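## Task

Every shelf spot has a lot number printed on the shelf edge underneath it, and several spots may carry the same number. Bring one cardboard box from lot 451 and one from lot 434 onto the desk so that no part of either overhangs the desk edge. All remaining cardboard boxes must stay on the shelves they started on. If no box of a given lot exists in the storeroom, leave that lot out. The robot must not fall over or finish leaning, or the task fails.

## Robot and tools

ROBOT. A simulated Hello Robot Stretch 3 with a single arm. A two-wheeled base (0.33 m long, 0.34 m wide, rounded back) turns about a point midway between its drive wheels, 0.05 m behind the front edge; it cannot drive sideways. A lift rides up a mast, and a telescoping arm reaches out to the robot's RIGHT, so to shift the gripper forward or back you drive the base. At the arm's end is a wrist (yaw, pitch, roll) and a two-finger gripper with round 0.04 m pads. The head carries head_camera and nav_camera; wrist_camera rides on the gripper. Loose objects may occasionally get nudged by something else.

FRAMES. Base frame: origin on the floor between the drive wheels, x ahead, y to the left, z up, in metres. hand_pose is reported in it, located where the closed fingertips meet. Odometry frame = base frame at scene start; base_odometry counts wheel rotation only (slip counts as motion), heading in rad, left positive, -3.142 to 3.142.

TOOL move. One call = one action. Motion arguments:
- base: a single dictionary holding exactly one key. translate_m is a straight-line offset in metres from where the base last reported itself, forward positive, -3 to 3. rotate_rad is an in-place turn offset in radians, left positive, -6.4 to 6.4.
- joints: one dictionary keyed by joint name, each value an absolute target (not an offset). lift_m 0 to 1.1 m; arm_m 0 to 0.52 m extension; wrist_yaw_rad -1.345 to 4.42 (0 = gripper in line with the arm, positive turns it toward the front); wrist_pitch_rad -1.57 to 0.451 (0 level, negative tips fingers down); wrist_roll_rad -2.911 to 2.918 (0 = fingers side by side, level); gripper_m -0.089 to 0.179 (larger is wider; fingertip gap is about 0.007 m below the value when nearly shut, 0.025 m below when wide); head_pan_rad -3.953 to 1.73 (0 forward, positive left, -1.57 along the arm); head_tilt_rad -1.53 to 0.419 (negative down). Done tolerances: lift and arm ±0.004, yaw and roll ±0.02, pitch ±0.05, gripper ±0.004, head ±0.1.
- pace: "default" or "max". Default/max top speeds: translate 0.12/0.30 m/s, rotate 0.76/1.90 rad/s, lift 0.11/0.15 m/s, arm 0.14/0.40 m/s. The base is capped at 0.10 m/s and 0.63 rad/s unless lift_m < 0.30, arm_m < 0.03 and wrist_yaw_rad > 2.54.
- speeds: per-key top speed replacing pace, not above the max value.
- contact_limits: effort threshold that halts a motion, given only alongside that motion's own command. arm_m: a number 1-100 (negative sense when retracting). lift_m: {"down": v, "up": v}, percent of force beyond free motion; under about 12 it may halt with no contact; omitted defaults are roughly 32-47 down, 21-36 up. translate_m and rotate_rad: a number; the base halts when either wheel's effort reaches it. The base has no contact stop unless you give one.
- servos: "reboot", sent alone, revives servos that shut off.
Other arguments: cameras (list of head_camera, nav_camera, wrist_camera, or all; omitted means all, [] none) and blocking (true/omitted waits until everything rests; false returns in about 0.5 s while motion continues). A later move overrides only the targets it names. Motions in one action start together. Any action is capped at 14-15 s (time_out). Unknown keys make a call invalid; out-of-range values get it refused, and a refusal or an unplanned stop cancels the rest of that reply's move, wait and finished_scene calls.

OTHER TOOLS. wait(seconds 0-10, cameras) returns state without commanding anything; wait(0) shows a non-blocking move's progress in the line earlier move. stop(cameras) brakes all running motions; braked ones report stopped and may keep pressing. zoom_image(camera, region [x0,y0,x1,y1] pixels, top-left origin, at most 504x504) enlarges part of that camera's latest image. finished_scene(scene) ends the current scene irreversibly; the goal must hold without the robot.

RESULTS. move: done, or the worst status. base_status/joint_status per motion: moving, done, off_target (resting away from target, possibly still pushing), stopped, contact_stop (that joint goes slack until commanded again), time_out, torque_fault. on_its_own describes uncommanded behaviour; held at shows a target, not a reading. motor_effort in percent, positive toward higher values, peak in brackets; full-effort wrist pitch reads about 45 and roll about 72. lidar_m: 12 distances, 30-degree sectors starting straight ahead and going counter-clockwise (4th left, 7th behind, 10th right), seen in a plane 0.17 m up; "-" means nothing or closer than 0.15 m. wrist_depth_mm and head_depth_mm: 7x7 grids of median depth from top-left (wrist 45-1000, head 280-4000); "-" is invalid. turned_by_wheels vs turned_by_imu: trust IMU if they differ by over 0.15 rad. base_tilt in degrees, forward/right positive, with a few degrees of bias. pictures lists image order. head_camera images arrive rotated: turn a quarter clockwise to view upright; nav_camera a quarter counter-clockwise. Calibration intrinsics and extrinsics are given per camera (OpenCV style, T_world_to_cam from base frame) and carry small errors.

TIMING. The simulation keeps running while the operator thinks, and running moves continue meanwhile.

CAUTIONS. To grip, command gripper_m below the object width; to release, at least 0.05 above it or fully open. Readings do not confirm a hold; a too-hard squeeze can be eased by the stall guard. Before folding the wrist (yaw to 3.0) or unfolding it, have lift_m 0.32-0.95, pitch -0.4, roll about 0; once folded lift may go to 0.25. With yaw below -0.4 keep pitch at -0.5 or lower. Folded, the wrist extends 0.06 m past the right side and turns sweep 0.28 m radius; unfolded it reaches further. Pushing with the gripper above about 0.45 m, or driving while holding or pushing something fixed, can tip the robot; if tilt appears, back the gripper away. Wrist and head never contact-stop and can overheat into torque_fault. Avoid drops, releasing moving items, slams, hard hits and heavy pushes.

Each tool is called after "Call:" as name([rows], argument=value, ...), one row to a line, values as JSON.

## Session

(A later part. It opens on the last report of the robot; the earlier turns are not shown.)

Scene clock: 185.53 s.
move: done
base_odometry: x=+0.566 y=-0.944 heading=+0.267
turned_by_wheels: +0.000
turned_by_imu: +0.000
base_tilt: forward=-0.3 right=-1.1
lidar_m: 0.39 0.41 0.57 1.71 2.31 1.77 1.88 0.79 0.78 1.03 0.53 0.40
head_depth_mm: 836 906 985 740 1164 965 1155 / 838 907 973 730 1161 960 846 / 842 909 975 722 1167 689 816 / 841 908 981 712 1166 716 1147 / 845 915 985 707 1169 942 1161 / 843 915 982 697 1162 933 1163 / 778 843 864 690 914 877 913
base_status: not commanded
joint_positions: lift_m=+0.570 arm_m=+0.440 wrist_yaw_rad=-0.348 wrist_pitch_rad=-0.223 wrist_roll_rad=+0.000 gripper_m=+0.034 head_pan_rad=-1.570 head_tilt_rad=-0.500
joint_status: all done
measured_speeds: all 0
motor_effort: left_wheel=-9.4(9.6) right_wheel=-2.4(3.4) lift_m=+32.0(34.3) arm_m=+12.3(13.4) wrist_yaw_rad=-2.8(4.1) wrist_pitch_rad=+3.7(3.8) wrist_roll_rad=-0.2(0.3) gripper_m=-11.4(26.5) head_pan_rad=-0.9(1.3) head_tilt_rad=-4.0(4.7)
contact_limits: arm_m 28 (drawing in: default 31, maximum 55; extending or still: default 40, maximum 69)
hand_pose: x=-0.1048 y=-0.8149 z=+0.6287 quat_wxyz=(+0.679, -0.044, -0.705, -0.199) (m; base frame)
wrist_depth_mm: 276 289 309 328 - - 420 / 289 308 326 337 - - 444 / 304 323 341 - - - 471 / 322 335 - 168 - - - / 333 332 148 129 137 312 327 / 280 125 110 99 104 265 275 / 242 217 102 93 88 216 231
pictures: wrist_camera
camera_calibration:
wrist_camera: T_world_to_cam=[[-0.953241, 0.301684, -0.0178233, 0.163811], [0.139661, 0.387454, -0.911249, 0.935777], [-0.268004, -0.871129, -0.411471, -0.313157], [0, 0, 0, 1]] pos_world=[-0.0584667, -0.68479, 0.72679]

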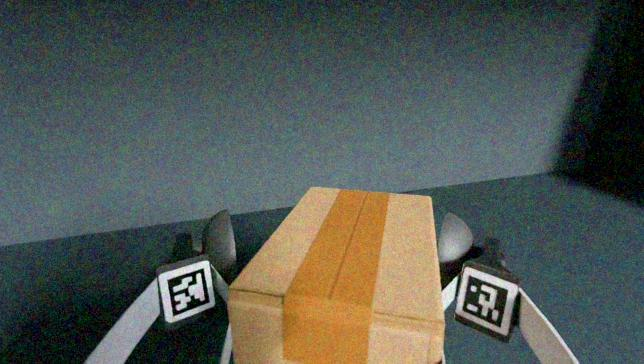

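Call:
move(joints={"arm_m": 0.0}, cameras=[])

Call:
move(base={"rotate_rad": -1.28}, joints={"lift_m": 0.85, "head_pan_rad": -2.2, "head_tilt_rad": -0.4}, cameras=["head_camera", "wrist_camera", "nav_camera"])

Scene clock: 216.00 s.
move: done
base_odometry: x=+0.566 y=-0.944 heading=+0.267
turned_by_wheels: +0.000
turned_by_imu: +0.000
base_tilt: forward=-0.4 right=-1.2
lidar_m: 0.39 0.40 0.57 1.70 2.31 1.77 1.88 0.79 0.78 1.03 0.53 0.40
head_depth_mm: 833 904 984 737 1156 962 1152 / 838 908 976 731 1162 958 1154 / 841 908 977 721 1168 951 1145 / 843 910 983 714 1171 950 1139 / 840 909 983 704 1172 940 1159 / 847 916 984 697 1157 937 1161 / 778 840 863 691 916 875 914
base_status: not commanded
joint_positions: lift_m=+0.570 arm_m=+0.001 wrist_yaw_rad=-0.348 wrist_pitch_rad=-0.223 wrist_roll_rad=+0.000 gripper_m=+0.034 head_pan_rad=-1.570 head_tilt_rad=-0.500
joint_status: all done
measured_speeds: all 0
motor_effort: left_wheel=-9.4(9.8) right_wheel=-2.4(3.3) lift_m=+29.0(31.9) arm_m=-12.9(15.0) wrist_yaw_rad=-2.9(4.1) wrist_pitch_rad=+3.7(3.9) wrist_roll_rad=-0.2(0.3) gripper_m=-11.4(11.6) head_pan_rad=+0.0(1.0) head_tilt_rad=-4.4(4.7)
hand_pose: x=-0.1048 y=-0.3754 z=+0.6285 quat_wxyz=(+0.679, -0.044, -0.705, -0.199) (m; base frame)
wrist_depth_mm: - - - - 792 - - / - - - - 831 - - / - - - - - - - / - - - 169 - - 504 / - - 148 129 143 - - / - 123 110 99 104 124 591 / - 93 102 94 88 123 -
pictures: none
No camera images: "cameras" was empty.

Scene clock: 219.37 s.
move: done
base_odometry: x=+0.566 y=-0.944 heading=-1.013
turned_by_wheels: -1.280
turned_by_imu: -1.260
base_tilt: forward=-0.4 right=-1.2
lidar_m: 0.66 0.43 0.39 0.39 0.47 0.89 2.67 1.77 1.88 1.56 0.78 1.03
head_depth_mm: 1844 1985 2150 1791 2427 1804 1422 / 1791 1926 2071 2101 2145 1798 1413 / 1736 1859 2012 2161 2283 1785 1414 / 1680 1786 1915 2040 2196 1767 1407 / 1614 1702 1826 1976 2124 1759 1398 / 1566 1672 1767 1907 2033 1744 433 / 1524 1620 1722 1833 1969 1742 396
base_status: done
joint_positions: lift_m=+0.850 arm_m=+0.001 wrist_yaw_rad=-0.348 wrist_pitch_rad=-0.224 wrist_roll_rad=+0.000 gripper_m=+0.034 head_pan_rad=-2.201 head_tilt_rad=-0.400
joint_status: all done
measured_speeds: all 0
motor_effort: left_wheel=+8.2(12.7) right_wheel=-10.0(13.5) lift_m=+29.3(35.7) arm_m=-11.8(13.4) wrist_yaw_rad=-1.5(4.7) wrist_pitch_rad=+3.9(4.1) wrist_roll_rad=+0.1(0.3) gripper_m=-11.8(12.1) head_pan_rad=+3.2(4.3) head_tilt_rad=+4.6(8.2)
hand_pose: x=-0.1048 y=-0.3754 z=+0.9084 quat_wxyz=(+0.679, -0.043, -0.705, -0.200) (m; base frame)
wrist_depth_mm: - - - - - - - / - - - - - - - / - - - - - - - / - - - - - - - / - - 150 129 143 - - / - 125 110 99 104 - - / - - 102 93 88 - -
pictures: head_camera (sideways), nav_camera (sideways), wrist_camera
camera_calibration:
head_camera: T_world_to_cam=[[0.162983, 0.302237, -0.939196, 1.23678], [0.785569, -0.615679, -0.0618047, 0.0752739], [-0.596923, -0.727731, -0.337773, 0.398868], [0, 0, 0, 1]] pos_world=[-0.0226134, -0.0371882, 1.30096]
nav_camera: T_world_to_cam=[[-0.20112, -0.304913, 0.930902, -1.16724], [-0.817208, 0.576215, 0.0121796, 0.0392487], [-0.540113, -0.758291, -0.365065, 0.431653], [0, 0, 0, 1]] pos_world=[0.0304602, -0.0512033, 1.24369]
wrist_camera: T_world_to_cam=[[-0.953256, 0.301638, -0.0178371, 0.0362414], [0.139971, 0.388489, -0.91076, 1.02037], [-0.26779, -0.870684, -0.41255, 0.185995], [0, 0, 0, 1]] pos_world=[-0.0584672, -0.245391, 1.00669]

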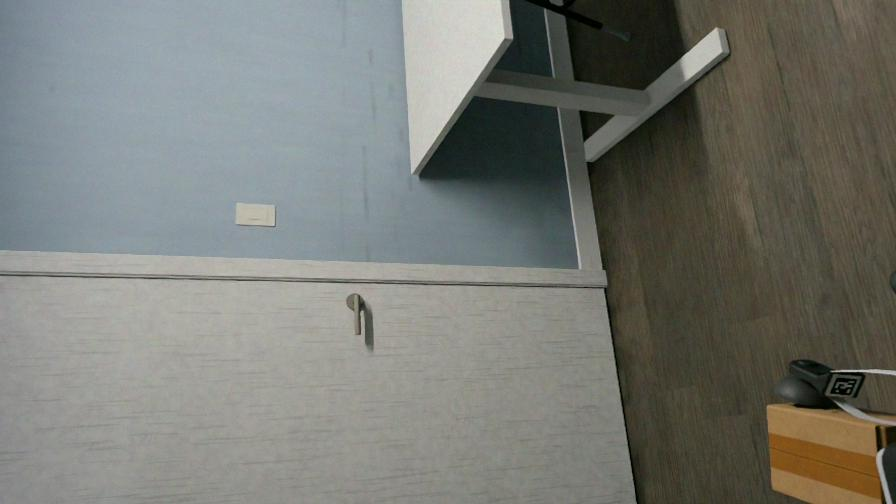

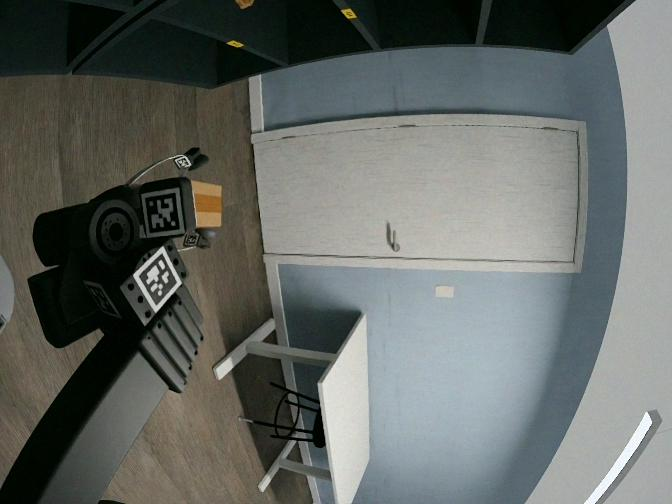

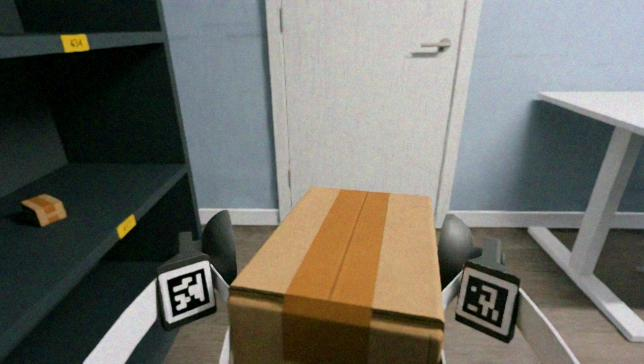

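Call:
move(base={"rotate_rad": 0.038}, cameras=[])

Call:
move(base={"translate_m": -1.129}, cameras=[])

Call:
move(base={"rotate_rad": -0.358}, joints={"head_pan_rad": -1.57, "head_tilt_rad": -0.6}, cameras=["head_camera", "wrist_camera"])

Scene clock: 237.70 s.
move: done
base_odometry: x=+0.566 y=-0.944 heading=-0.975
turned_by_wheels: +0.038
turned_by_imu: +0.037
base_tilt: forward=-0.3 right=-1.2
lidar_m: 0.66 0.42 0.39 0.39 0.48 0.96 2.67 1.76 1.88 1.56 0.77 1.03
head_depth_mm: 1814 1946 2094 1802 2345 1807 1428 / 1773 1880 2063 2136 2279 1789 1420 / 1718 1815 1978 2131 2259 1777 1413 / 1649 1755 1880 2025 2169 1778 1399 / 1599 1715 1826 1966 2096 1761 1398 / 1565 1661 1774 1888 2033 1747 434 / 1529 1612 1713 1845 1966 1742 396
base_status: done
joint_positions: lift_m=+0.850 arm_m=+0.001 wrist_yaw_rad=-0.348 wrist_pitch_rad=-0.224 wrist_roll_rad=+0.000 gripper_m=+0.034 head_pan_rad=-2.200 head_tilt_rad=-0.400
joint_status: not commanded
measured_speeds: all 0
motor_effort: left_wheel=-8.1(9.0) right_wheel=+8.1(9.6) lift_m=+24.8(24.8) arm_m=-8.8(9.9) wrist_yaw_rad=-2.1(3.4) wrist_pitch_rad=+4.0(4.0) wrist_roll_rad=+0.0(0.3) gripper_m=-10.9(11.7) head_pan_rad=+3.3(3.9) head_tilt_rad=+4.4(5.2)
hand_pose: x=-0.1048 y=-0.3754 z=+0.9084 quat_wxyz=(+0.679, -0.044, -0.705, -0.200) (m; base frame)
wrist_depth_mm: - - - - - - - / - - - - - - - / - - - - - - - / - - - - - - - / - 976 151 129 143 - - / - 125 109 99 104 - - / - - 102 93 88 - -
pictures: none
No camera images: "cameras" was empty.

Scene clock: 250.13 s.
move: done
base_odometry: x=-0.067 y=-0.010 heading=-0.975
turned_by_wheels: +0.000
turned_by_imu: +0.000
base_tilt: forward=-0.3 right=-1.1
lidar_m: 1.34 0.87 0.79 0.80 0.98 2.65 2.54 0.94 1.04 1.51 1.83 1.62
head_depth_mm: 1416 1517 1657 1718 1119 1737 1435 / 1385 1463 1578 1656 1105 1615 1416 / 1334 1434 1533 1598 1096 1607 1363 / 1311 1394 1483 1569 1088 1407 1402 / 1268 1351 1438 1519 1079 1577 1405 / 1230 1310 1403 1465 1073 889 434 / 1206 1279 1358 1423 1064 852 396
base_status: done
joint_positions: lift_m=+0.850 arm_m=+0.001 wrist_yaw_rad=-0.348 wrist_pitch_rad=-0.224 wrist_roll_rad=+0.000 gripper_m=+0.034 head_pan_rad=-2.200 head_tilt_rad=-0.400
joint_status: not commanded
measured_speeds: all 0
motor_effort: left_wheel=-9.2(12.5) right_wheel=-3.2(11.6) lift_m=+31.0(32.2) arm_m=-0.5(9.4) wrist_yaw_rad=-1.7(4.1) wrist_pitch_rad=+3.9(4.1) wrist_roll_rad=+0.0(0.3) gripper_m=-11.0(11.9) head_pan_rad=+2.1(4.0) head_tilt_rad=+3.9(5.2)
hand_pose: x=-0.1048 y=-0.3754 z=+0.9084 quat_wxyz=(+0.679, -0.044, -0.705, -0.200) (m; base frame)
wrist_depth_mm: - - - - - - - / - - - - - - - / - - - - - - - / - - - 169 - - - / - - 151 129 137 - - / - 125 109 99 104 - - / - - 102 93 88 - -
pictures: none
No camera images: "cameras" was empty.

Scene clock: 251.87 s.
move: done
base_odometry: x=-0.067 y=-0.010 heading=-1.333
turned_by_wheels: -0.358
turned_by_imu: -0.352
base_tilt: forward=-0.4 right=-1.2
lidar_m: 1.63 1.10 0.82 0.79 0.83 1.15 2.65 1.59 0.95 1.05 1.53 1.93
head_depth_mm: 1217 1336 1471 1135 947 1383 1315 / 1221 1344 1470 1119 940 441 - / 1226 1349 1461 1115 1671 304 297 / 1232 1345 1450 1097 1392 1443 1230 / 1228 1346 1477 1151 1650 1460 1220 / 1231 1351 1498 1699 1812 1457 1220 / 1221 1343 1488 1678 1803 1457 1213
base_status: done
joint_positions: lift_m=+0.850 arm_m=+0.001 wrist_yaw_rad=-0.348 wrist_pitch_rad=-0.224 wrist_roll_rad=+0.000 gripper_m=+0.034 head_pan_rad=-1.562 head_tilt_rad=-0.600
joint_status: all done
measured_speeds: translate_m=+0.000 rotate_rad=+0.000 lift_m=+0.000 arm_m=+0.000 wrist_yaw_rad=+0.000 wrist_pitch_rad=+0.000 wrist_roll_rad=+0.000 head_pan_rad=-0.024 head_tilt_rad=+0.000
motor_effort: left_wheel=+7.8(12.1) right_wheel=-9.6(13.6) lift_m=+30.8(31.3) arm_m=-0.6(1.2) wrist_yaw_rad=-2.4(3.6) wrist_pitch_rad=+3.9(4.1) wrist_roll_rad=+0.0(0.2) gripper_m=-11.2(11.8) head_pan_rad=-3.6(4.7) head_tilt_rad=-5.3(7.2)
hand_pose: x=-0.1048 y=-0.3754 z=+0.9084 quat_wxyz=(+0.679, -0.044, -0.705, -0.200) (m; base frame)
wrist_depth_mm: - - - - - - - / - - - - - - - / - - - - - - - / - - - 168 - - - / - - 147 129 143 - - / - 123 110 99 104 - - / - - 102 93 88 - -
pictures: head_camera (sideways), wrist_camera
camera_calibration:
head_camera: T_world_to_cam=[[-0.0509744, 0.519263, -0.853093, 1.12568], [0.997638, -0.0129018, -0.0674644, 0.0813907], [-0.0460382, -0.854517, -0.517379, 0.629157], [0, 0, 0, 1]] pos_world=[0.00514748, -0.0458468, 1.29131]
wrist_camera: T_world_to_cam=[[-0.953209, 0.301784, -0.0178736, 0.0362215], [0.14007, 0.388481, -0.910749, 1.02038], [-0.267906, -0.870637, -0.412574, 0.185998], [0, 0, 0, 1]] pos_world=[-0.0585671, -0.245391, 1.00669]

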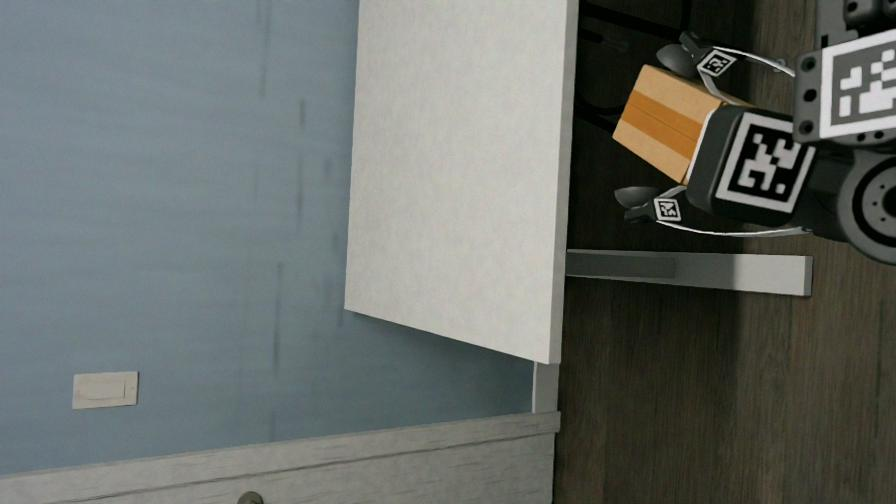

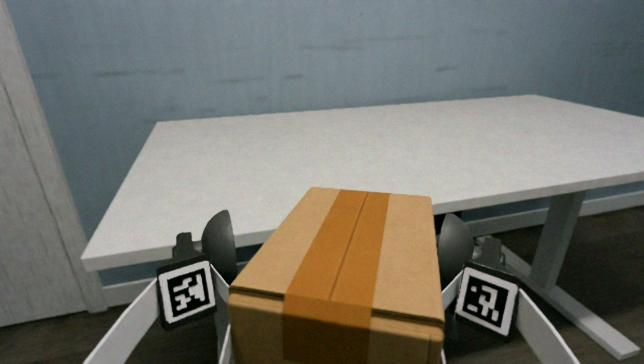

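Call:
move(joints={"arm_m": 0.5}, cameras=[])

Call:
move(joints={"lift_m": 0.74}, cameras=[])

Call:
move(joints={"lift_m": 0.68}, speeds={"lift_m": 0.03}, contact_limits={"lift_m": {"down": 14}}, cameras=["head_camera", "wrist_camera"])

Scene clock: 269.47 s.
move: done
base_odometry: x=-0.067 y=-0.010 heading=-1.333
turned_by_wheels: +0.000
turned_by_imu: +0.000
base_tilt: forward=-0.3 right=-1.1
lidar_m: 1.63 1.11 0.82 0.79 0.82 1.14 2.65 1.59 0.95 1.04 1.54 1.93
head_depth_mm: 1222 1349 1468 1126 371 - - / 1225 1349 1465 468 356 1404 1243 / 1224 1350 1420 839 1666 1482 1235 / 1225 1348 1445 962 1396 1447 1226 / 1231 1358 1472 1143 1644 1464 1223 / 1228 1360 1506 1682 1783 1449 1220 / 1228 1343 1476 1677 1788 1443 1208
base_status: not commanded
joint_positions: lift_m=+0.850 arm_m=+0.500 wrist_yaw_rad=-0.348 wrist_pitch_rad=-0.224 wrist_roll_rad=+0.000 gripper_m=+0.034 head_pan_rad=-1.570 head_tilt_rad=-0.600
joint_status: all done
measured_speeds: all 0
motor_effort: left_wheel=+7.8(8.3) right_wheel=-9.5(10.7) lift_m=+29.1(30.6) arm_m=+12.7(15.4) wrist_yaw_rad=-1.6(4.2) wrist_pitch_rad=+4.0(4.1) wrist_roll_rad=+0.1(0.3) gripper_m=-11.0(11.8) head_pan_rad=-2.5(3.7) head_tilt_rad=-4.2(6.1)
hand_pose: x=-0.1048 y=-0.8748 z=+0.9084 quat_wxyz=(+0.679, -0.044, -0.705, -0.200) (m; base frame)
wrist_depth_mm: - - - - - - - / - - - - - - - / - - - - - - - / - - - 169 - - - / - - 147 129 137 - - / - - 110 99 104 - - / - 93 102 93 88 117 -
pictures: none
No camera images: "cameras" was empty.

Scene clock: 271.30 s.
move: done
base_odometry: x=-0.067 y=-0.010 heading=-1.333
turned_by_wheels: +0.000
turned_by_imu: +0.000
base_tilt: forward=-0.2 right=-1.2
lidar_m: 1.62 1.10 0.82 0.79 0.83 1.14 2.65 1.59 0.95 1.04 1.53 1.93
head_depth_mm: 1229 1347 1466 1131 1155 1453 333 / 1225 1347 1485 1120 867 396 332 / 1225 1349 1465 696 864 1487 1241 / 1235 1351 1452 715 1388 1452 1226 / 1231 1347 1483 1141 1656 1464 1222 / 1233 1356 1500 1694 1774 1454 1220 / 1221 1341 1480 1677 1791 1443 1212
base_status: not commanded
joint_positions: lift_m=+0.740 arm_m=+0.500 wrist_yaw_rad=-0.348 wrist_pitch_rad=-0.224 wrist_roll_rad=+0.000 gripper_m=+0.034 head_pan_rad=-1.570 head_tilt_rad=-0.600
joint_status: all done
measured_speeds: all 0
motor_effort: left_wheel=+7.3(8.1) right_wheel=-10.3(10.5) lift_m=+23.8(28.4) arm_m=+10.2(13.0) wrist_yaw_rad=-2.5(3.6) wrist_pitch_rad=+4.0(4.0) wrist_roll_rad=-0.1(0.3) gripper_m=-11.0(11.7) head_pan_rad=-2.5(3.2) head_tilt_rad=-4.2(5.0)
hand_pose: x=-0.1048 y=-0.8748 z=+0.7983 quat_wxyz=(+0.679, -0.043, -0.705, -0.200) (m; base frame)
wrist_depth_mm: - - - - - - - / - - - - - - - / - - - - - - - / - - - 169 - - - / - - 147 129 137 - - / - - 110 99 104 - - / - 93 102 93 88 117 -
pictures: none
No camera images: "cameras" was empty.

Scene clock: 273.73 s.
move: done
base_odometry: x=-0.067 y=-0.010 heading=-1.333
turned_by_wheels: +0.000
turned_by_imu: +0.000
base_tilt: forward=-0.3 right=-1.2
lidar_m: 1.63 1.10 0.82 0.79 0.83 1.14 2.65 1.59 0.95 1.04 1.54 1.93
head_depth_mm: 1228 1348 1462 1129 1159 1461 1243 / 1227 1350 1466 1122 943 488 382 / 1229 1346 1453 1110 692 1404 1233 / 1237 1344 1461 1106 1393 1454 1233 / 1232 1352 1469 1146 1641 1461 1222 / 1237 1350 1502 1684 1805 1465 1212 / 1224 1335 1485 1679 1782 1442 1211
base_status: not commanded
joint_positions: lift_m=+0.680 arm_m=+0.500 wrist_yaw_rad=-0.348 wrist_pitch_rad=-0.207 wrist_roll_rad=+0.000 gripper_m=+0.034 head_pan_rad=-1.570 head_tilt_rad=-0.600
joint_status: all done
measured_speeds: all 0
motor_effort: left_wheel=+7.6(8.0) right_wheel=-10.0(10.6) lift_m=+21.6(26.9) arm_m=+6.5(9.9) wrist_yaw_rad=-2.9(3.7) wrist_pitch_rad=+0.9(4.1) wrist_roll_rad=-0.1(0.3) gripper_m=-11.4(11.7) head_pan_rad=-2.5(2.9) head_tilt_rad=-3.5(4.6)
contact_limits: lift_m down 14 (down: maximum 72; up: maximum 65)
hand_pose: x=-0.1053 y=-0.8760 z=+0.7424 quat_wxyz=(+0.680, -0.049, -0.705, -0.194) (m; base frame)
wrist_depth_mm: - - - - - - - / - - - - - - - / - - - - - - - / - - - 157 - - - / - - 148 124 131 - - / - - 103 99 103 - - / - - 103 94 88 117 -
pictures: head_camera (sideways), wrist_camera
camera_calibration:
head_camera: T_world_to_cam=[[-0.0466318, 0.520282, -0.85272, 1.12521], [0.997494, -0.0212235, -0.0674983, 0.08136], [-0.0532159, -0.853731, -0.517988, 0.63], [0, 0, 0, 1]] pos_world=[0.00484028, -0.0458476, 1.29131]
wrist_camera: T_world_to_cam=[[-0.953287, 0.301575, -0.0172151, 0.183219], [0.134974, 0.374286, -0.917438, 1.05579], [-0.270233, -0.876905, -0.397507, -0.335332], [0, 0, 0, 1]] pos_world=[-0.058461, -0.744474, 0.838475]

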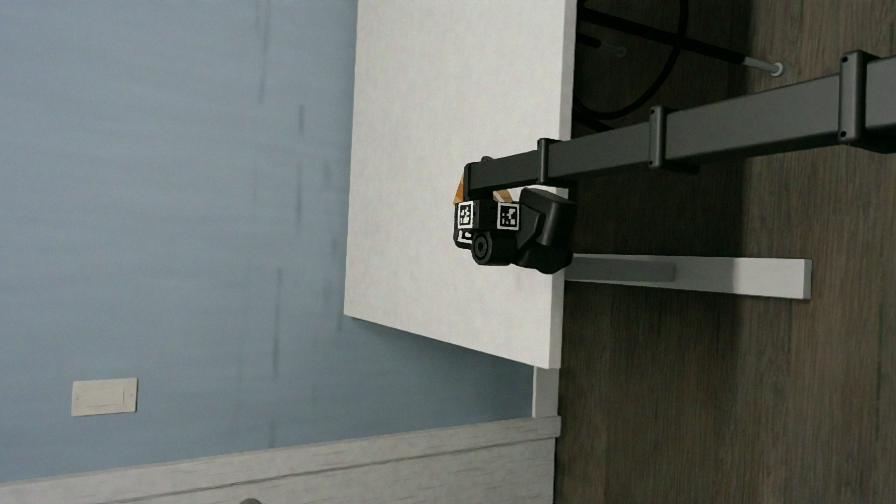

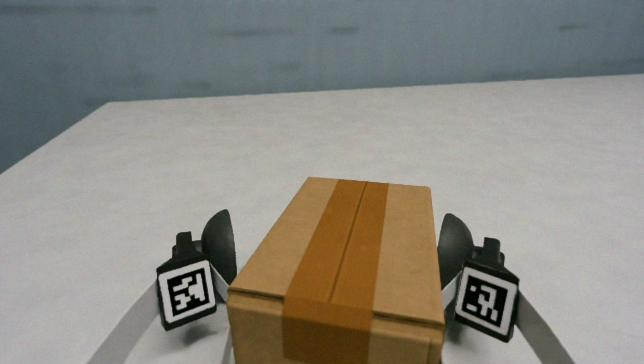

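Call:
move(joints={"gripper_m": 0.179}, cameras=[])

Call:
move(joints={"lift_m": 0.85}, cameras=[])

Call:
move(joints={"arm_m": 0.0, "wrist_pitch_rad": -0.4}, pace="max", cameras=["head_camera"])

Call:
move(joints={"wrist_yaw_rad": 3.0}, cameras=[])

Call:
move(joints={"lift_m": 0.4, "gripper_m": 0.04, "head_pan_rad": 1.7, "head_tilt_rad": -0.3}, pace="max", cameras=["nav_camera"])

Scene clock: 286.43 s.
move: done
base_odometry: x=-0.067 y=-0.010 heading=-1.333
turned_by_wheels: +0.000
turned_by_imu: +0.000
base_tilt: forward=-0.4 right=-1.4
lidar_m: 1.62 1.11 0.82 0.79 0.83 1.15 2.65 1.59 0.95 1.04 1.54 1.93
head_depth_mm: 1221 1346 1466 1134 1157 1463 1249 / 1223 1345 1476 1123 938 487 382 / 1232 1349 1466 1109 690 1401 1228 / 1230 1350 1452 1101 1393 1439 1230 / 1231 1353 1489 1144 1650 1455 1223 / 1233 1355 1499 1690 1789 1456 1217 / 1226 1341 1486 1673 1782 1446 1213
base_status: not commanded
joint_positions: lift_m=+0.680 arm_m=+0.500 wrist_yaw_rad=-0.348 wrist_pitch_rad=-0.214 wrist_roll_rad=+0.000 gripper_m=+0.179 head_pan_rad=-1.570 head_tilt_rad=-0.600
joint_status: all done
measured_speeds: all 0
motor_effort: left_wheel=+7.3(7.8) right_wheel=-10.0(10.6) lift_m=+30.1(30.8) arm_m=-1.4(2.1) wrist_yaw_rad=-3.1(3.9) wrist_pitch_rad=+2.0(2.1) wrist_roll_rad=-0.2(0.3) gripper_m=+0.7(83.0) head_pan_rad=-1.5(2.5) head_tilt_rad=-2.3(3.5)
contact_limits: lift_m down 14 (down: maximum 72; up: maximum 65)
hand_pose: x=-0.1051 y=-0.8756 z=+0.7408 quat_wxyz=(+0.680, -0.047, -0.705, -0.196) (m; base frame)
wrist_depth_mm: - - - - - - - / - - - - - - - / - - - - - - - / - - - 151 151 - - / - 143 - 121 121 - - / - 126 97 96 96 - - / - - 103 94 88 - 105
pictures: none
No camera images: "cameras" was empty.

Scene clock: 288.80 s.
move: done
base_odometry: x=-0.067 y=-0.010 heading=-1.333
turned_by_wheels: +0.000
turned_by_imu: +0.000
base_tilt: forward=-0.4 right=-1.1
lidar_m: 1.63 1.11 0.82 0.79 0.82 1.14 2.65 1.60 0.95 1.05 1.53 1.93
head_depth_mm: 1221 1344 1469 1132 372 - - / 1226 1346 1470 468 356 1406 1239 / 1227 1348 1436 924 1671 1478 1233 / 1231 1343 1449 963 1388 1445 1222 / 1229 1352 1474 1150 1645 1460 1221 / 1229 1359 1503 1682 1779 1459 1221 / 1220 1330 1487 1689 1802 1449 1213
base_status: not commanded
joint_positions: lift_m=+0.850 arm_m=+0.500 wrist_yaw_rad=-0.348 wrist_pitch_rad=-0.214 wrist_roll_rad=+0.000 gripper_m=+0.179 head_pan_rad=-1.570 head_tilt_rad=-0.600
joint_status: all done
measured_speeds: all 0
motor_effort: left_wheel=+7.4(7.9) right_wheel=-9.5(10.2) lift_m=+28.8(34.9) arm_m=-5.0(5.5) wrist_yaw_rad=-2.1(3.5) wrist_pitch_rad=+2.2(2.3) wrist_roll_rad=-0.2(0.3) gripper_m=+0.6(1.1) head_pan_rad=-1.5(2.1) head_tilt_rad=-2.3(3.5)
hand_pose: x=-0.1051 y=-0.8755 z=+0.9107 quat_wxyz=(+0.680, -0.047, -0.705, -0.197) (m; base frame)
wrist_depth_mm: - - - - - - - / - - - - - - - / - - - - - - - / - - - - - - - / - 142 - - - - - / - 126 - - - - - / - - - - - - 105
pictures: none
No camera images: "cameras" was empty.

Scene clock: 291.33 s.
move: done
base_odometry: x=-0.067 y=-0.010 heading=-1.333
turned_by_wheels: +0.000
turned_by_imu: +0.000
base_tilt: forward=-0.3 right=-1.2
lidar_m: 1.63 1.10 0.82 0.79 0.83 1.14 2.65 1.59 0.95 1.04 1.53 1.93
head_depth_mm: 1225 1352 1470 1131 1156 1451 429 / 1225 1351 1489 1129 1484 1493 - / 1228 1352 1464 1108 1667 1481 305 / 1238 1356 1456 1102 1389 1352 1228 / 1231 1350 1468 1143 1629 1460 1227 / 1228 1351 1502 1702 1813 1450 1212 / 1224 1339 1489 1676 1799 1451 1211
base_status: not commanded
joint_positions: lift_m=+0.850 arm_m=+0.001 wrist_yaw_rad=-0.348 wrist_pitch_rad=-0.414 wrist_roll_rad=+0.000 gripper_m=+0.179 head_pan_rad=-1.570 head_tilt_rad=-0.600
joint_status: all done
measured_speeds: all 0
motor_effort: left_wheel=+7.6(7.9) right_wheel=-10.2(10.4) lift_m=+27.2(29.1) arm_m=-12.9(14.9) wrist_yaw_rad=-1.7(3.4) wrist_pitch_rad=+2.1(5.9) wrist_roll_rad=-0.1(0.3) gripper_m=+0.7(1.0) head_pan_rad=-1.3(2.1) head_tilt_rad=-1.7(2.9)
hand_pose: x=-0.0982 y=-0.3569 z=+0.8636 quat_wxyz=(+0.657, +0.024, -0.706, -0.263) (m; base frame)
wrist_depth_mm: - - - - - - - / - - - - - - - / - - - - - - - / - - - - - - - / - - - - - - - / 123 - - - - - - / - - - - - - 105
pictures: head_camera (sideways)
camera_calibration:
head_camera: T_world_to_cam=[[-0.0466318, 0.520282, -0.85272, 1.12521], [0.997494, -0.0212235, -0.0674983, 0.08136], [-0.0532159, -0.853731, -0.517988, 0.63], [0, 0, 0, 1]] pos_world=[0.00484028, -0.0458476, 1.29131]

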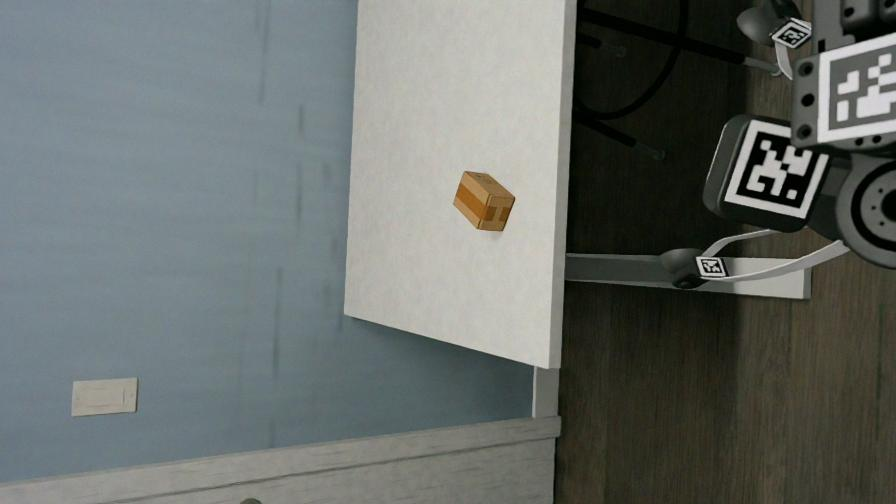

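Scene clock: 294.03 s.
move: done
base_odometry: x=-0.067 y=-0.010 heading=-1.333
turned_by_wheels: +0.000
turned_by_imu: +0.000
base_tilt: forward=-0.4 right=-1.2
lidar_m: 1.62 1.11 0.82 0.79 0.83 1.15 2.65 1.59 0.94 1.04 1.54 1.93
head_depth_mm: 1221 1339 1472 1130 1152 1454 1327 / 1230 1347 1473 1123 1478 1495 - / 1227 1348 1465 1108 1670 1483 1292 / 1230 1353 1448 1101 1386 1457 1260 / 1231 1351 1468 1147 1636 1460 1284 / 1230 1349 1500 1684 1808 1449 1240 / 1221 1333 1488 1678 1796 1448 1209
base_status: not commanded
joint_positions: lift_m=+0.850 arm_m=+0.001 wrist_yaw_rad=+2.997 wrist_pitch_rad=-0.414 wrist_roll_rad=+0.000 gripper_m=+0.179 head_pan_rad=-1.570 head_tilt_rad=-0.600
joint_status: all done
measured_speeds: all 0
motor_effort: left_wheel=+7.2(8.0) right_wheel=-9.3(10.5) lift_m=+31.2(31.7) arm_m=-12.1(13.4) wrist_yaw_rad=+1.5(5.5) wrist_pitch_rad=+2.1(2.2) wrist_roll_rad=+0.3(0.4) gripper_m=+0.8(1.2) head_pan_rad=-0.7(1.8) head_tilt_rad=-1.0(2.5)
hand_pose: x=+0.0112 y=+0.0770 z=+0.8636 quat_wxyz=(+0.195, +0.700, +0.095, +0.680) (m; base frame)
wrist_depth_mm: - 137 - - - - - / - 147 - - - - - / 852 161 170 - 941 - - / 952 182 191 - - - - / - 190 216 - - - - / 122 140 239 - - - - / - - 277 - - - 105
pictures: none
No camera images: "cameras" was empty.

Scene clock: 297.83 s.
move: done
base_odometry: x=-0.067 y=-0.010 heading=-1.333
turned_by_wheels: +0.000
turned_by_imu: +0.000
base_tilt: forward=-0.3 right=-1.1
lidar_m: 1.62 1.11 0.82 0.79 0.83 1.14 2.65 1.59 0.95 1.04 1.53 1.93
head_depth_mm: 649 676 708 743 786 829 874 / 657 686 720 752 795 833 881 / 667 697 730 765 805 854 901 / 677 706 741 778 819 864 913 / 688 717 750 787 831 875 931 / 698 724 764 803 846 895 948 / 704 736 767 813 851 - -
base_status: not commanded
joint_positions: lift_m=+0.400 arm_m=+0.001 wrist_yaw_rad=+2.997 wrist_pitch_rad=-0.415 wrist_roll_rad=+0.000 gripper_m=+0.040 head_pan_rad=+1.702 head_tilt_rad=-0.298
joint_status: all done
measured_speeds: all 0
motor_effort: left_wheel=+7.3(7.9) right_wheel=-9.1(10.5) lift_m=+25.9(28.3) arm_m=-11.4(12.4) wrist_yaw_rad=+2.3(3.4) wrist_pitch_rad=+2.2(2.3) wrist_roll_rad=-0.1(0.4) gripper_m=+0.7(83.2) head_pan_rad=-3.0(5.8) head_tilt_rad=-3.0(7.6)
hand_pose: x=+0.0112 y=+0.0769 z=+0.4134 quat_wxyz=(+0.195, +0.700, +0.095, +0.680) (m; base frame)
wrist_depth_mm: - 137 - - - - - / - 148 - - - - - / 849 161 171 - 942 - - / 898 183 221 917 911 890 890 / 768 747 203 728 724 746 755 / 660 657 127 640 129 645 637 / 566 583 261 563 542 557 554
pictures: nav_camera (sideways)
camera_calibration:
nav_camera: T_world_to_cam=[[-0.0518282, 0.263472, 0.963274, -1.2104], [0.9894, 0.144568, 0.0136921, 0.0262751], [-0.135651, 0.953773, -0.268172, 0.30306], [0, 0, 0, 1]] pos_world=[-0.0476191, 0.026058, 1.24686]

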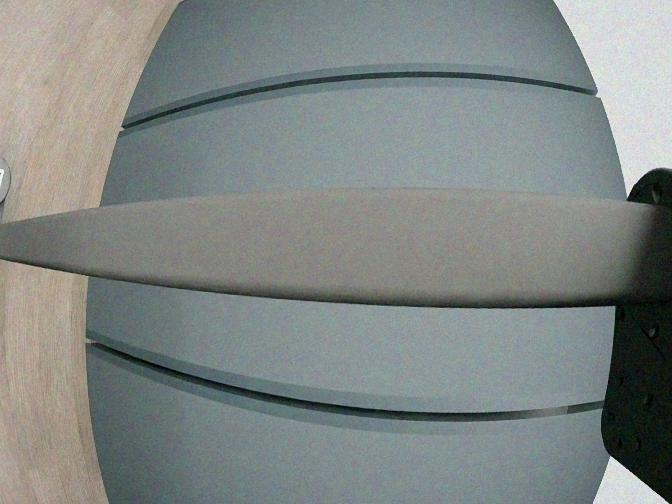

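Call:
move(joints={"lift_m": 0.28}, pace="max", cameras=[])

Call:
move(base={"translate_m": -1.95}, pace="max", cameras=[])

Call:
move(base={"rotate_rad": 1.6}, pace="max", joints={"head_pan_rad": 0.5, "head_tilt_rad": -0.3}, cameras=["nav_camera"])

Scene clock: 324.63 s.
move: done
base_odometry: x=-0.067 y=-0.010 heading=-1.333
turned_by_wheels: +0.000
turned_by_imu: +0.000
base_tilt: forward=-0.4 right=-1.2
lidar_m: 1.62 1.11 0.82 0.79 0.83 1.14 2.65 1.59 0.95 1.05 1.54 1.93
head_depth_mm: 649 677 709 743 792 829 874 / 657 686 719 753 796 836 882 / 667 696 730 765 805 851 899 / 674 705 742 776 818 865 918 / 684 715 752 790 831 882 935 / 695 726 762 803 849 895 948 / 701 735 766 812 855 - -
base_status: not commanded
joint_positions: lift_m=+0.280 arm_m=+0.001 wrist_yaw_rad=+2.997 wrist_pitch_rad=-0.415 wrist_roll_rad=+0.000 gripper_m=+0.040 head_pan_rad=+1.700 head_tilt_rad=-0.300
joint_status: all done
measured_speeds: all 0
motor_effort: left_wheel=+7.5(7.9) right_wheel=-9.5(10.5) lift_m=+25.8(28.0) arm_m=-10.7(11.3) wrist_yaw_rad=+2.5(3.2) wrist_pitch_rad=+2.3(2.3) wrist_roll_rad=+0.0(0.3) gripper_m=-0.1(0.8) head_pan_rad=-3.2(3.7) head_tilt_rad=-3.3(4.2)
hand_pose: x=+0.0111 y=+0.0769 z=+0.2934 quat_wxyz=(+0.196, +0.700, +0.096, +0.680) (m; base frame)
wrist_depth_mm: - 137 - - - - - / - 148 - - - - - / 843 161 194 868 852 881 876 / 725 185 661 715 709 700 698 / 607 575 203 567 566 582 576 / 509 509 127 300 129 497 494 / 437 280 257 269 425 434 430
pictures: none
No camera images: "cameras" was empty.

Scene clock: 332.57 s.
move: done
base_odometry: x=-0.527 y=+1.885 heading=-1.333
turned_by_wheels: +0.000
turned_by_imu: -0.002
base_tilt: forward=-0.4 right=-1.3
lidar_m: 3.00 1.15 0.87 1.22 1.01 0.74 0.72 0.75 1.04 1.46 1.22 1.81
head_depth_mm: 1924 2002 2107 2191 1205 1151 1100 / 1951 2031 2116 2237 2357 2022 1555 / 1977 2051 2184 2263 2393 2011 1541 / 1996 2092 2190 2311 2415 1997 1547 / 2025 2133 2242 2310 2436 1972 1524 / 1879 1933 1999 2091 2178 1943 1528 / 1517 1560 1611 1719 1792 - -
base_status: done
joint_positions: lift_m=+0.280 arm_m=+0.001 wrist_yaw_rad=+2.997 wrist_pitch_rad=-0.415 wrist_roll_rad=+0.000 gripper_m=+0.040 head_pan_rad=+1.700 head_tilt_rad=-0.300
joint_status: not commanded
measured_speeds: all 0
motor_effort: left_wheel=-2.2(10.9) right_wheel=-4.5(18.3) lift_m=+25.1(31.1) arm_m=-8.7(11.0) wrist_yaw_rad=+1.7(3.7) wrist_pitch_rad=+2.2(2.4) wrist_roll_rad=+0.0(0.4) gripper_m=-0.1(1.0) head_pan_rad=-2.7(3.6) head_tilt_rad=-2.2(3.8)
hand_pose: x=+0.0111 y=+0.0769 z=+0.2934 quat_wxyz=(+0.195, +0.700, +0.096, +0.680) (m; base frame)
wrist_depth_mm: - 137 - - 841 - - / - 148 - - - - - / 882 162 865 896 899 874 881 / 741 187 656 703 717 705 701 / 609 576 203 574 562 575 573 / 512 509 126 302 129 498 495 / 433 281 258 268 424 430 431
pictures: none
No camera images: "cameras" was empty.

Scene clock: 334.70 s.
move: done
base_odometry: x=-0.527 y=+1.885 heading=+0.267
turned_by_wheels: +1.600
turned_by_imu: +1.568
base_tilt: forward=-0.3 right=-1.1
lidar_m: 1.27 1.00 0.74 0.72 0.75 1.05 1.46 1.22 1.54 2.95 1.14 0.87
head_depth_mm: 1942 2009 2089 2171 2281 2030 1561 / 1983 2085 2175 2282 2405 2033 1548 / 1555 1664 1809 1950 2114 1997 1551 / 1267 1345 1427 1511 1626 1749 1540 / 1076 1134 1181 1249 1318 1394 1436 / 932 969 1009 1057 1110 1164 1219 / 822 849 881 915 952 997 1041
base_status: done
joint_positions: lift_m=+0.280 arm_m=+0.001 wrist_yaw_rad=+2.997 wrist_pitch_rad=-0.415 wrist_roll_rad=+0.000 gripper_m=+0.040 head_pan_rad=+0.494 head_tilt_rad=-0.300
joint_status: all done
measured_speeds: all 0
motor_effort: left_wheel=-5.9(14.6) right_wheel=+6.7(14.3) lift_m=+28.8(29.2) arm_m=-12.4(13.5) wrist_yaw_rad=+1.9(3.1) wrist_pitch_rad=+2.3(2.4) wrist_roll_rad=-0.1(0.4) gripper_m=+0.0(1.1) head_pan_rad=+3.2(6.2) head_tilt_rad=-2.6(4.8)
hand_pose: x=+0.0111 y=+0.0769 z=+0.2934 quat_wxyz=(+0.195, +0.700, +0.096, +0.680) (m; base frame)
wrist_depth_mm: - 137 - - - - - / - 147 - - - - - / - 161 171 - 837 832 833 / 733 185 665 708 711 704 697 / 605 577 202 572 561 579 575 / 516 508 127 300 130 497 490 / 432 281 256 270 425 431 430
pictures: nav_camera (sideways)
camera_calibration:
nav_camera: T_world_to_cam=[[0.229883, 0.143184, 0.962628, -1.21133], [0.486785, -0.873415, 0.013666, 0.0294208], [0.84273, 0.465452, -0.270483, 0.300158], [0, 0, 0, 1]] pos_world=[0.011191, 0.0594309, 1.24685]

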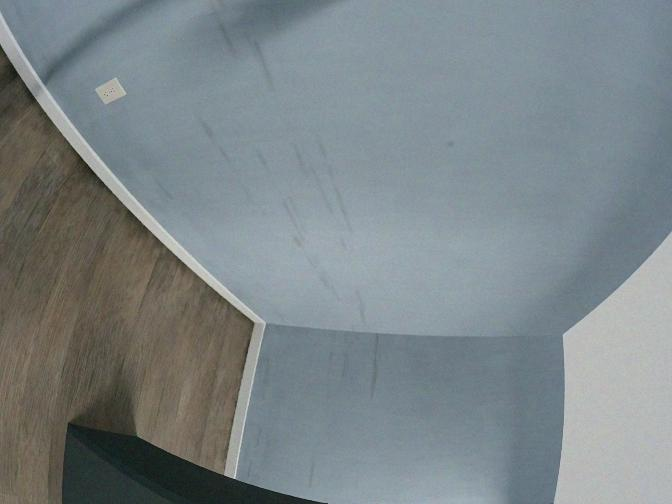

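Call:
move(base={"translate_m": 0.95}, pace="max", joints={"head_pan_rad": -0.9, "head_tilt_rad": -0.35}, cameras=["nav_camera", "head_camera"])

Scene clock: 348.07 s.
move: done
base_odometry: x=+0.390 y=+2.136 heading=+0.267
turned_by_wheels: +0.000
turned_by_imu: +0.001
base_tilt: forward=-0.3 right=-1.3
lidar_m: 1.34 0.97 0.72 0.70 0.73 1.01 2.40 2.08 0.33 0.32 0.34 1.38
head_depth_mm: - - 287 296 310 325 341 / 286 294 306 320 336 353 373 / 302 316 331 349 367 388 412 / 327 344 362 383 405 431 459 / 358 378 401 426 454 487 522 / 1449 1518 1594 1679 1792 1788 1448 / 1312 1375 1432 1502 1593 1641 1452
base_status: done
joint_positions: lift_m=+0.280 arm_m=+0.001 wrist_yaw_rad=+2.997 wrist_pitch_rad=-0.415 wrist_roll_rad=+0.000 gripper_m=+0.040 head_pan_rad=-0.900 head_tilt_rad=-0.351
joint_status: all done
measured_speeds: all 0
motor_effort: left_wheel=+4.1(10.8) right_wheel=+2.8(16.9) lift_m=+25.3(31.3) arm_m=-7.6(10.8) wrist_yaw_rad=+1.0(3.1) wrist_pitch_rad=+2.3(2.4) wrist_roll_rad=+0.1(0.3) gripper_m=-0.2(1.0) head_pan_rad=+3.7(4.7) head_tilt_rad=-0.8(5.6)
hand_pose: x=+0.0110 y=+0.0769 z=+0.2934 quat_wxyz=(+0.195, +0.700, +0.096, +0.680) (m; base frame)
wrist_depth_mm: 138 137 - - - - - / - 147 - - - - - / - 161 170 829 - 826 841 / 738 185 658 710 707 701 695 / 603 575 202 572 566 580 575 / 511 507 127 301 129 491 487 / 436 280 258 270 424 431 432
pictures: head_camera (sideways), nav_camera (sideways)
camera_calibration:
head_camera: T_world_to_cam=[[-0.218693, 0.201278, -0.954809, 1.25943], [0.804978, 0.590268, -0.0599441, 0.0727552], [0.551528, -0.78171, -0.291111, 0.331041], [0, 0, 0, 1]] pos_world=[0.0342831, -0.0376616, 1.30325]
nav_camera: T_world_to_cam=[[0.211328, -0.239006, 0.947743, -1.19174], [-0.773937, -0.633132, 0.0129073, 0.0380675], [0.596961, -0.736221, -0.318774, 0.364496], [0, 0, 0, 1]] pos_world=[0.0637203, 0.00761894, 1.24516]

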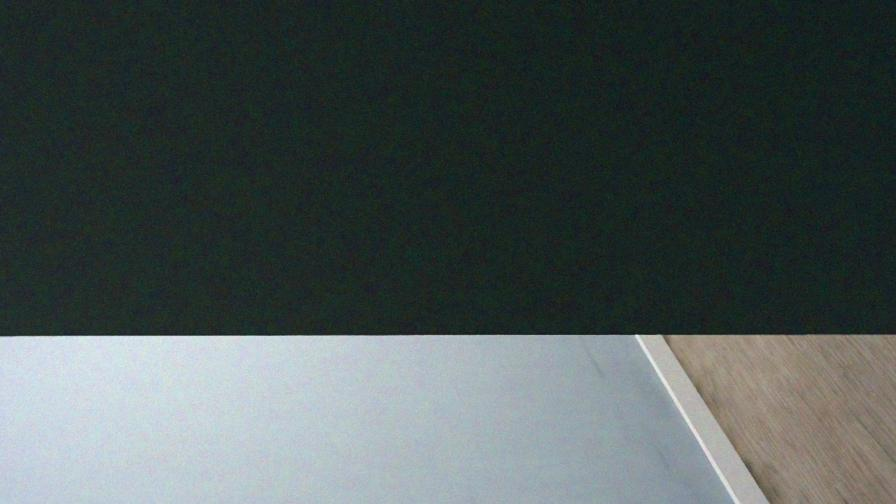

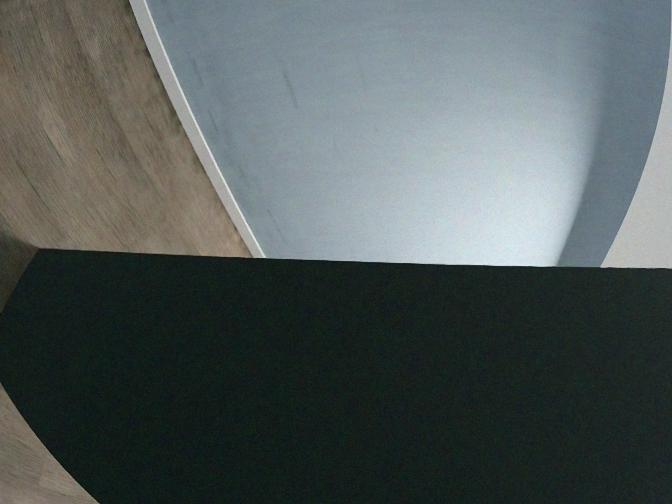

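Call:
move(base={"translate_m": 0.75}, pace="max", joints={"head_pan_rad": -1.57, "head_tilt_rad": -0.35}, cameras=["nav_camera", "head_camera"])

Call:
move(joints={"head_pan_rad": -2.1, "head_tilt_rad": -0.35}, cameras=["nav_camera", "head_camera"])

Scene clock: 361.17 s.
move: done
base_odometry: x=+1.113 y=+2.333 heading=+0.266
turned_by_wheels: +0.000
turned_by_imu: +0.001
base_tilt: forward=-0.3 right=-1.2
lidar_m: 0.60 0.62 0.70 0.68 0.71 0.99 2.79 0.53 1.25 2.14 0.83 0.62
head_depth_mm: 1793 1880 1222 1226 1304 1300 1399 / 2846 1931 2055 2170 2135 1792 1450 / 3473 3653 3782 3510 2633 1888 1473 / 3477 3622 3834 - 2596 1873 1474 / 3446 3664 3837 - 2601 1878 1455 / 2307 2366 2450 2532 2348 1861 1451 / 1592 1622 1650 1691 1745 1697 1450
base_status: done
joint_positions: lift_m=+0.280 arm_m=+0.001 wrist_yaw_rad=+2.998 wrist_pitch_rad=-0.415 wrist_roll_rad=+0.000 gripper_m=+0.040 head_pan_rad=-1.570 head_tilt_rad=-0.351
joint_status: all done
measured_speeds: all 0
motor_effort: left_wheel=-3.2(12.0) right_wheel=+7.3(16.8) lift_m=+24.6(31.0) arm_m=-2.6(5.4) wrist_yaw_rad=+1.5(3.2) wrist_pitch_rad=+2.3(2.4) wrist_roll_rad=+0.0(0.4) gripper_m=+0.5(0.8) head_pan_rad=+3.2(3.9) head_tilt_rad=+2.7(3.9)
hand_pose: x=+0.0110 y=+0.0769 z=+0.2934 quat_wxyz=(+0.195, +0.700, +0.096, +0.680) (m; base frame)
wrist_depth_mm: 618 137 639 - - - 688 / - 148 - - - - 764 / - 161 170 - 799 797 734 / 729 186 660 712 698 707 673 / 603 581 203 572 566 577 577 / 511 512 127 301 129 500 490 / 439 281 257 269 426 432 429
pictures: head_camera (sideways), nav_camera (sideways)
camera_calibration:
head_camera: T_world_to_cam=[[-0.0463551, 0.29358, -0.95481, 1.25835], [0.997501, -0.0374174, -0.0599326, 0.0715222], [-0.0533216, -0.955202, -0.291112, 0.33482], [0, 0, 0, 1]] pos_world=[0.00484083, -0.0469316, 1.30325]
nav_camera: T_world_to_cam=[[0.0171644, -0.318589, 0.947737, -1.19054], [-0.999797, -0.0155148, 0.0128918, 0.0395316], [0.0105967, -0.947766, -0.318791, 0.368109], [0, 0, 0, 1]] pos_world=[0.0560577, -0.0297992, 1.24516]

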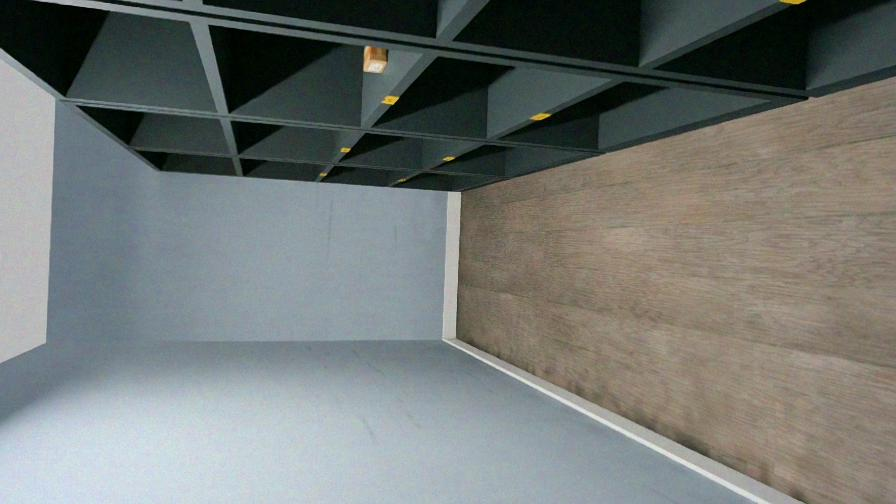

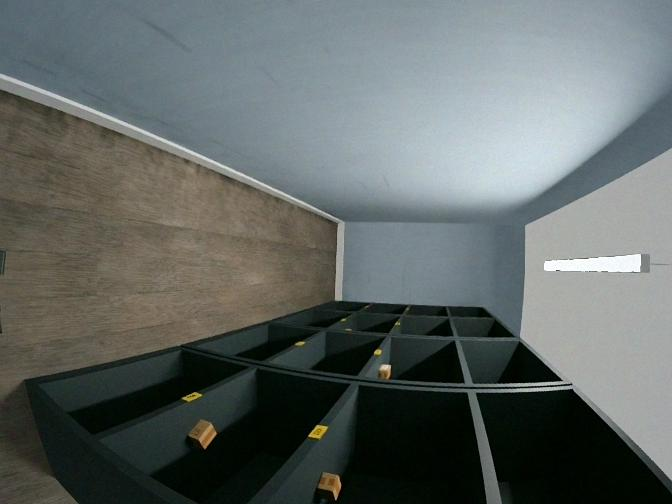

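Scene clock: 362.07 s.
move: done
base_odometry: x=+1.113 y=+2.333 heading=+0.266
turned_by_wheels: +0.000
turned_by_imu: +0.000
base_tilt: forward=-0.2 right=-1.3
lidar_m: 0.60 0.62 0.70 0.68 0.71 0.99 2.80 0.53 1.25 2.13 0.83 0.62
head_depth_mm: 927 638 489 499 529 566 630 / 1076 971 1175 1113 658 1090 805 / 1225 1003 1358 998 785 1125 879 / 1192 1056 1336 1077 1459 1080 1265 / 1118 1149 1255 1277 1393 1263 1381 / 1094 1182 1243 1344 1624 1673 1454 / 1796 1897 1993 2138 2269 1848 1451
base_status: not commanded
joint_positions: lift_m=+0.280 arm_m=+0.001 wrist_yaw_rad=+2.998 wrist_pitch_rad=-0.415 wrist_roll_rad=+0.000 gripper_m=+0.040 head_pan_rad=-2.110 head_tilt_rad=-0.351
joint_status: all done
measured_speeds: all 0
motor_effort: left_wheel=-3.1(3.5) right_wheel=+7.7(8.1) lift_m=+23.2(24.9) arm_m=-1.8(2.9) wrist_yaw_rad=+1.1(3.1) wrist_pitch_rad=+2.3(2.4) wrist_roll_rad=-0.2(0.3) gripper_m=-0.1(0.8) head_pan_rad=-1.5(4.5) head_tilt_rad=+2.4(5.5)
hand_pose: x=+0.0110 y=+0.0769 z=+0.2934 quat_wxyz=(+0.195, +0.700, +0.096, +0.680) (m; base frame)
wrist_depth_mm: 609 137 632 - - - 703 / - 147 - - - - 763 / - 161 170 - 810 802 746 / 727 186 667 715 703 702 670 / 600 580 202 572 568 580 581 / 514 509 127 300 129 494 497 / 436 281 258 269 421 434 434
pictures: head_camera (sideways), nav_camera (sideways)
camera_calibration:
head_camera: T_world_to_cam=[[0.110982, 0.275721, -0.954809, 1.2574], [0.836668, -0.544418, -0.0599619, 0.07262], [-0.536348, -0.792204, -0.291107, 0.337737], [0, 0, 0, 1]] pos_world=[-0.0191626, -0.0395979, 1.30325]
nav_camera: T_world_to_cam=[[-0.148896, -0.282164, 0.947741, -1.18955], [-0.865775, 0.500267, 0.0129218, 0.0386399], [-0.47777, -0.818606, -0.318778, 0.371029], [0, 0, 0, 1]] pos_world=[0.0335998, -0.0512522, 1.24516]

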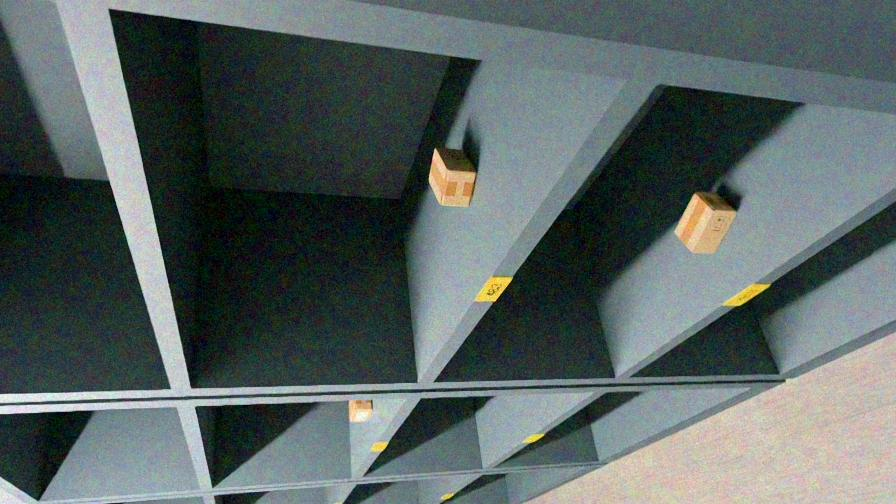

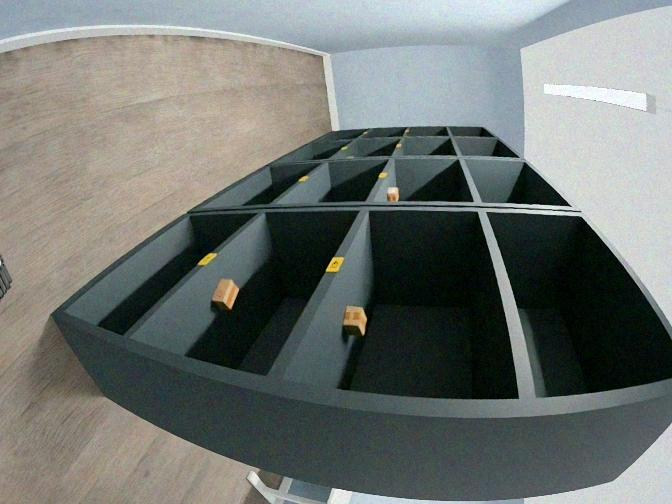

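Call:
zoom_image(camera="head_camera", region=[470, 265, 520, 315])

Call:
zoom_image(camera="head_camera", region=[715, 270, 780, 320])

Call:
zoom_image(camera="head_camera", region=[360, 425, 400, 465])

Call:
zoom_image(camera="nav_camera", region=[370, 165, 400, 195])

Scaled by 10.080 from the camera's 896x504 image, which has a finer 1280x720 frame.

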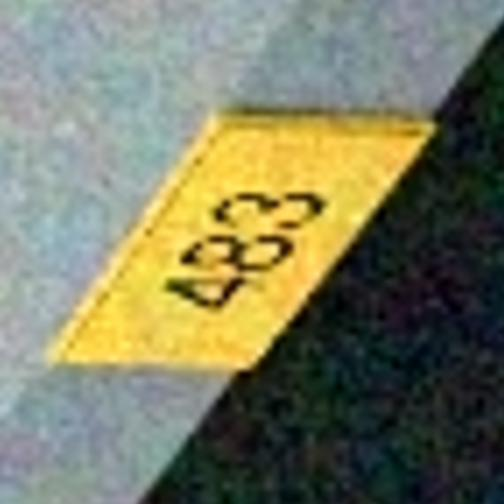

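Scaled by 7.754 from the camera's 896x504 image, which has a finer 1280x720 frame.

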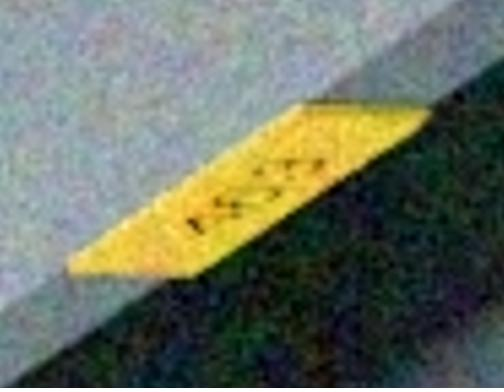

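Scaled by 12.600 from the camera's 896x504 image, which has a finer 1280x720 frame.

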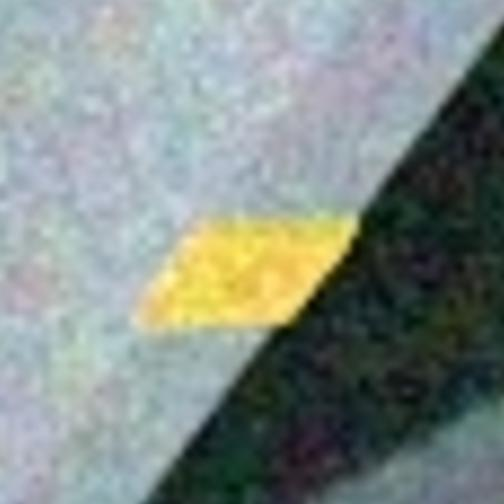

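Scaled by 16.800 from the camera's 672x504 image, which has a finer 792x594 frame.

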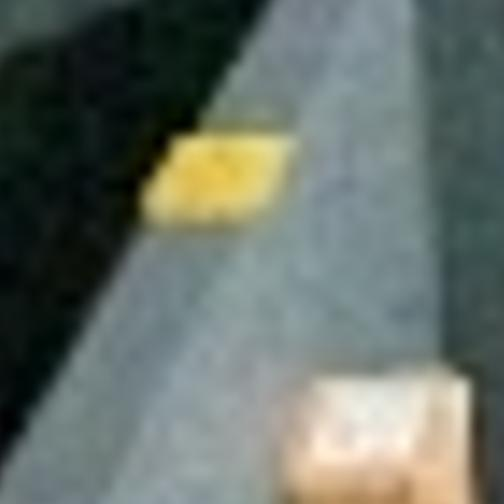

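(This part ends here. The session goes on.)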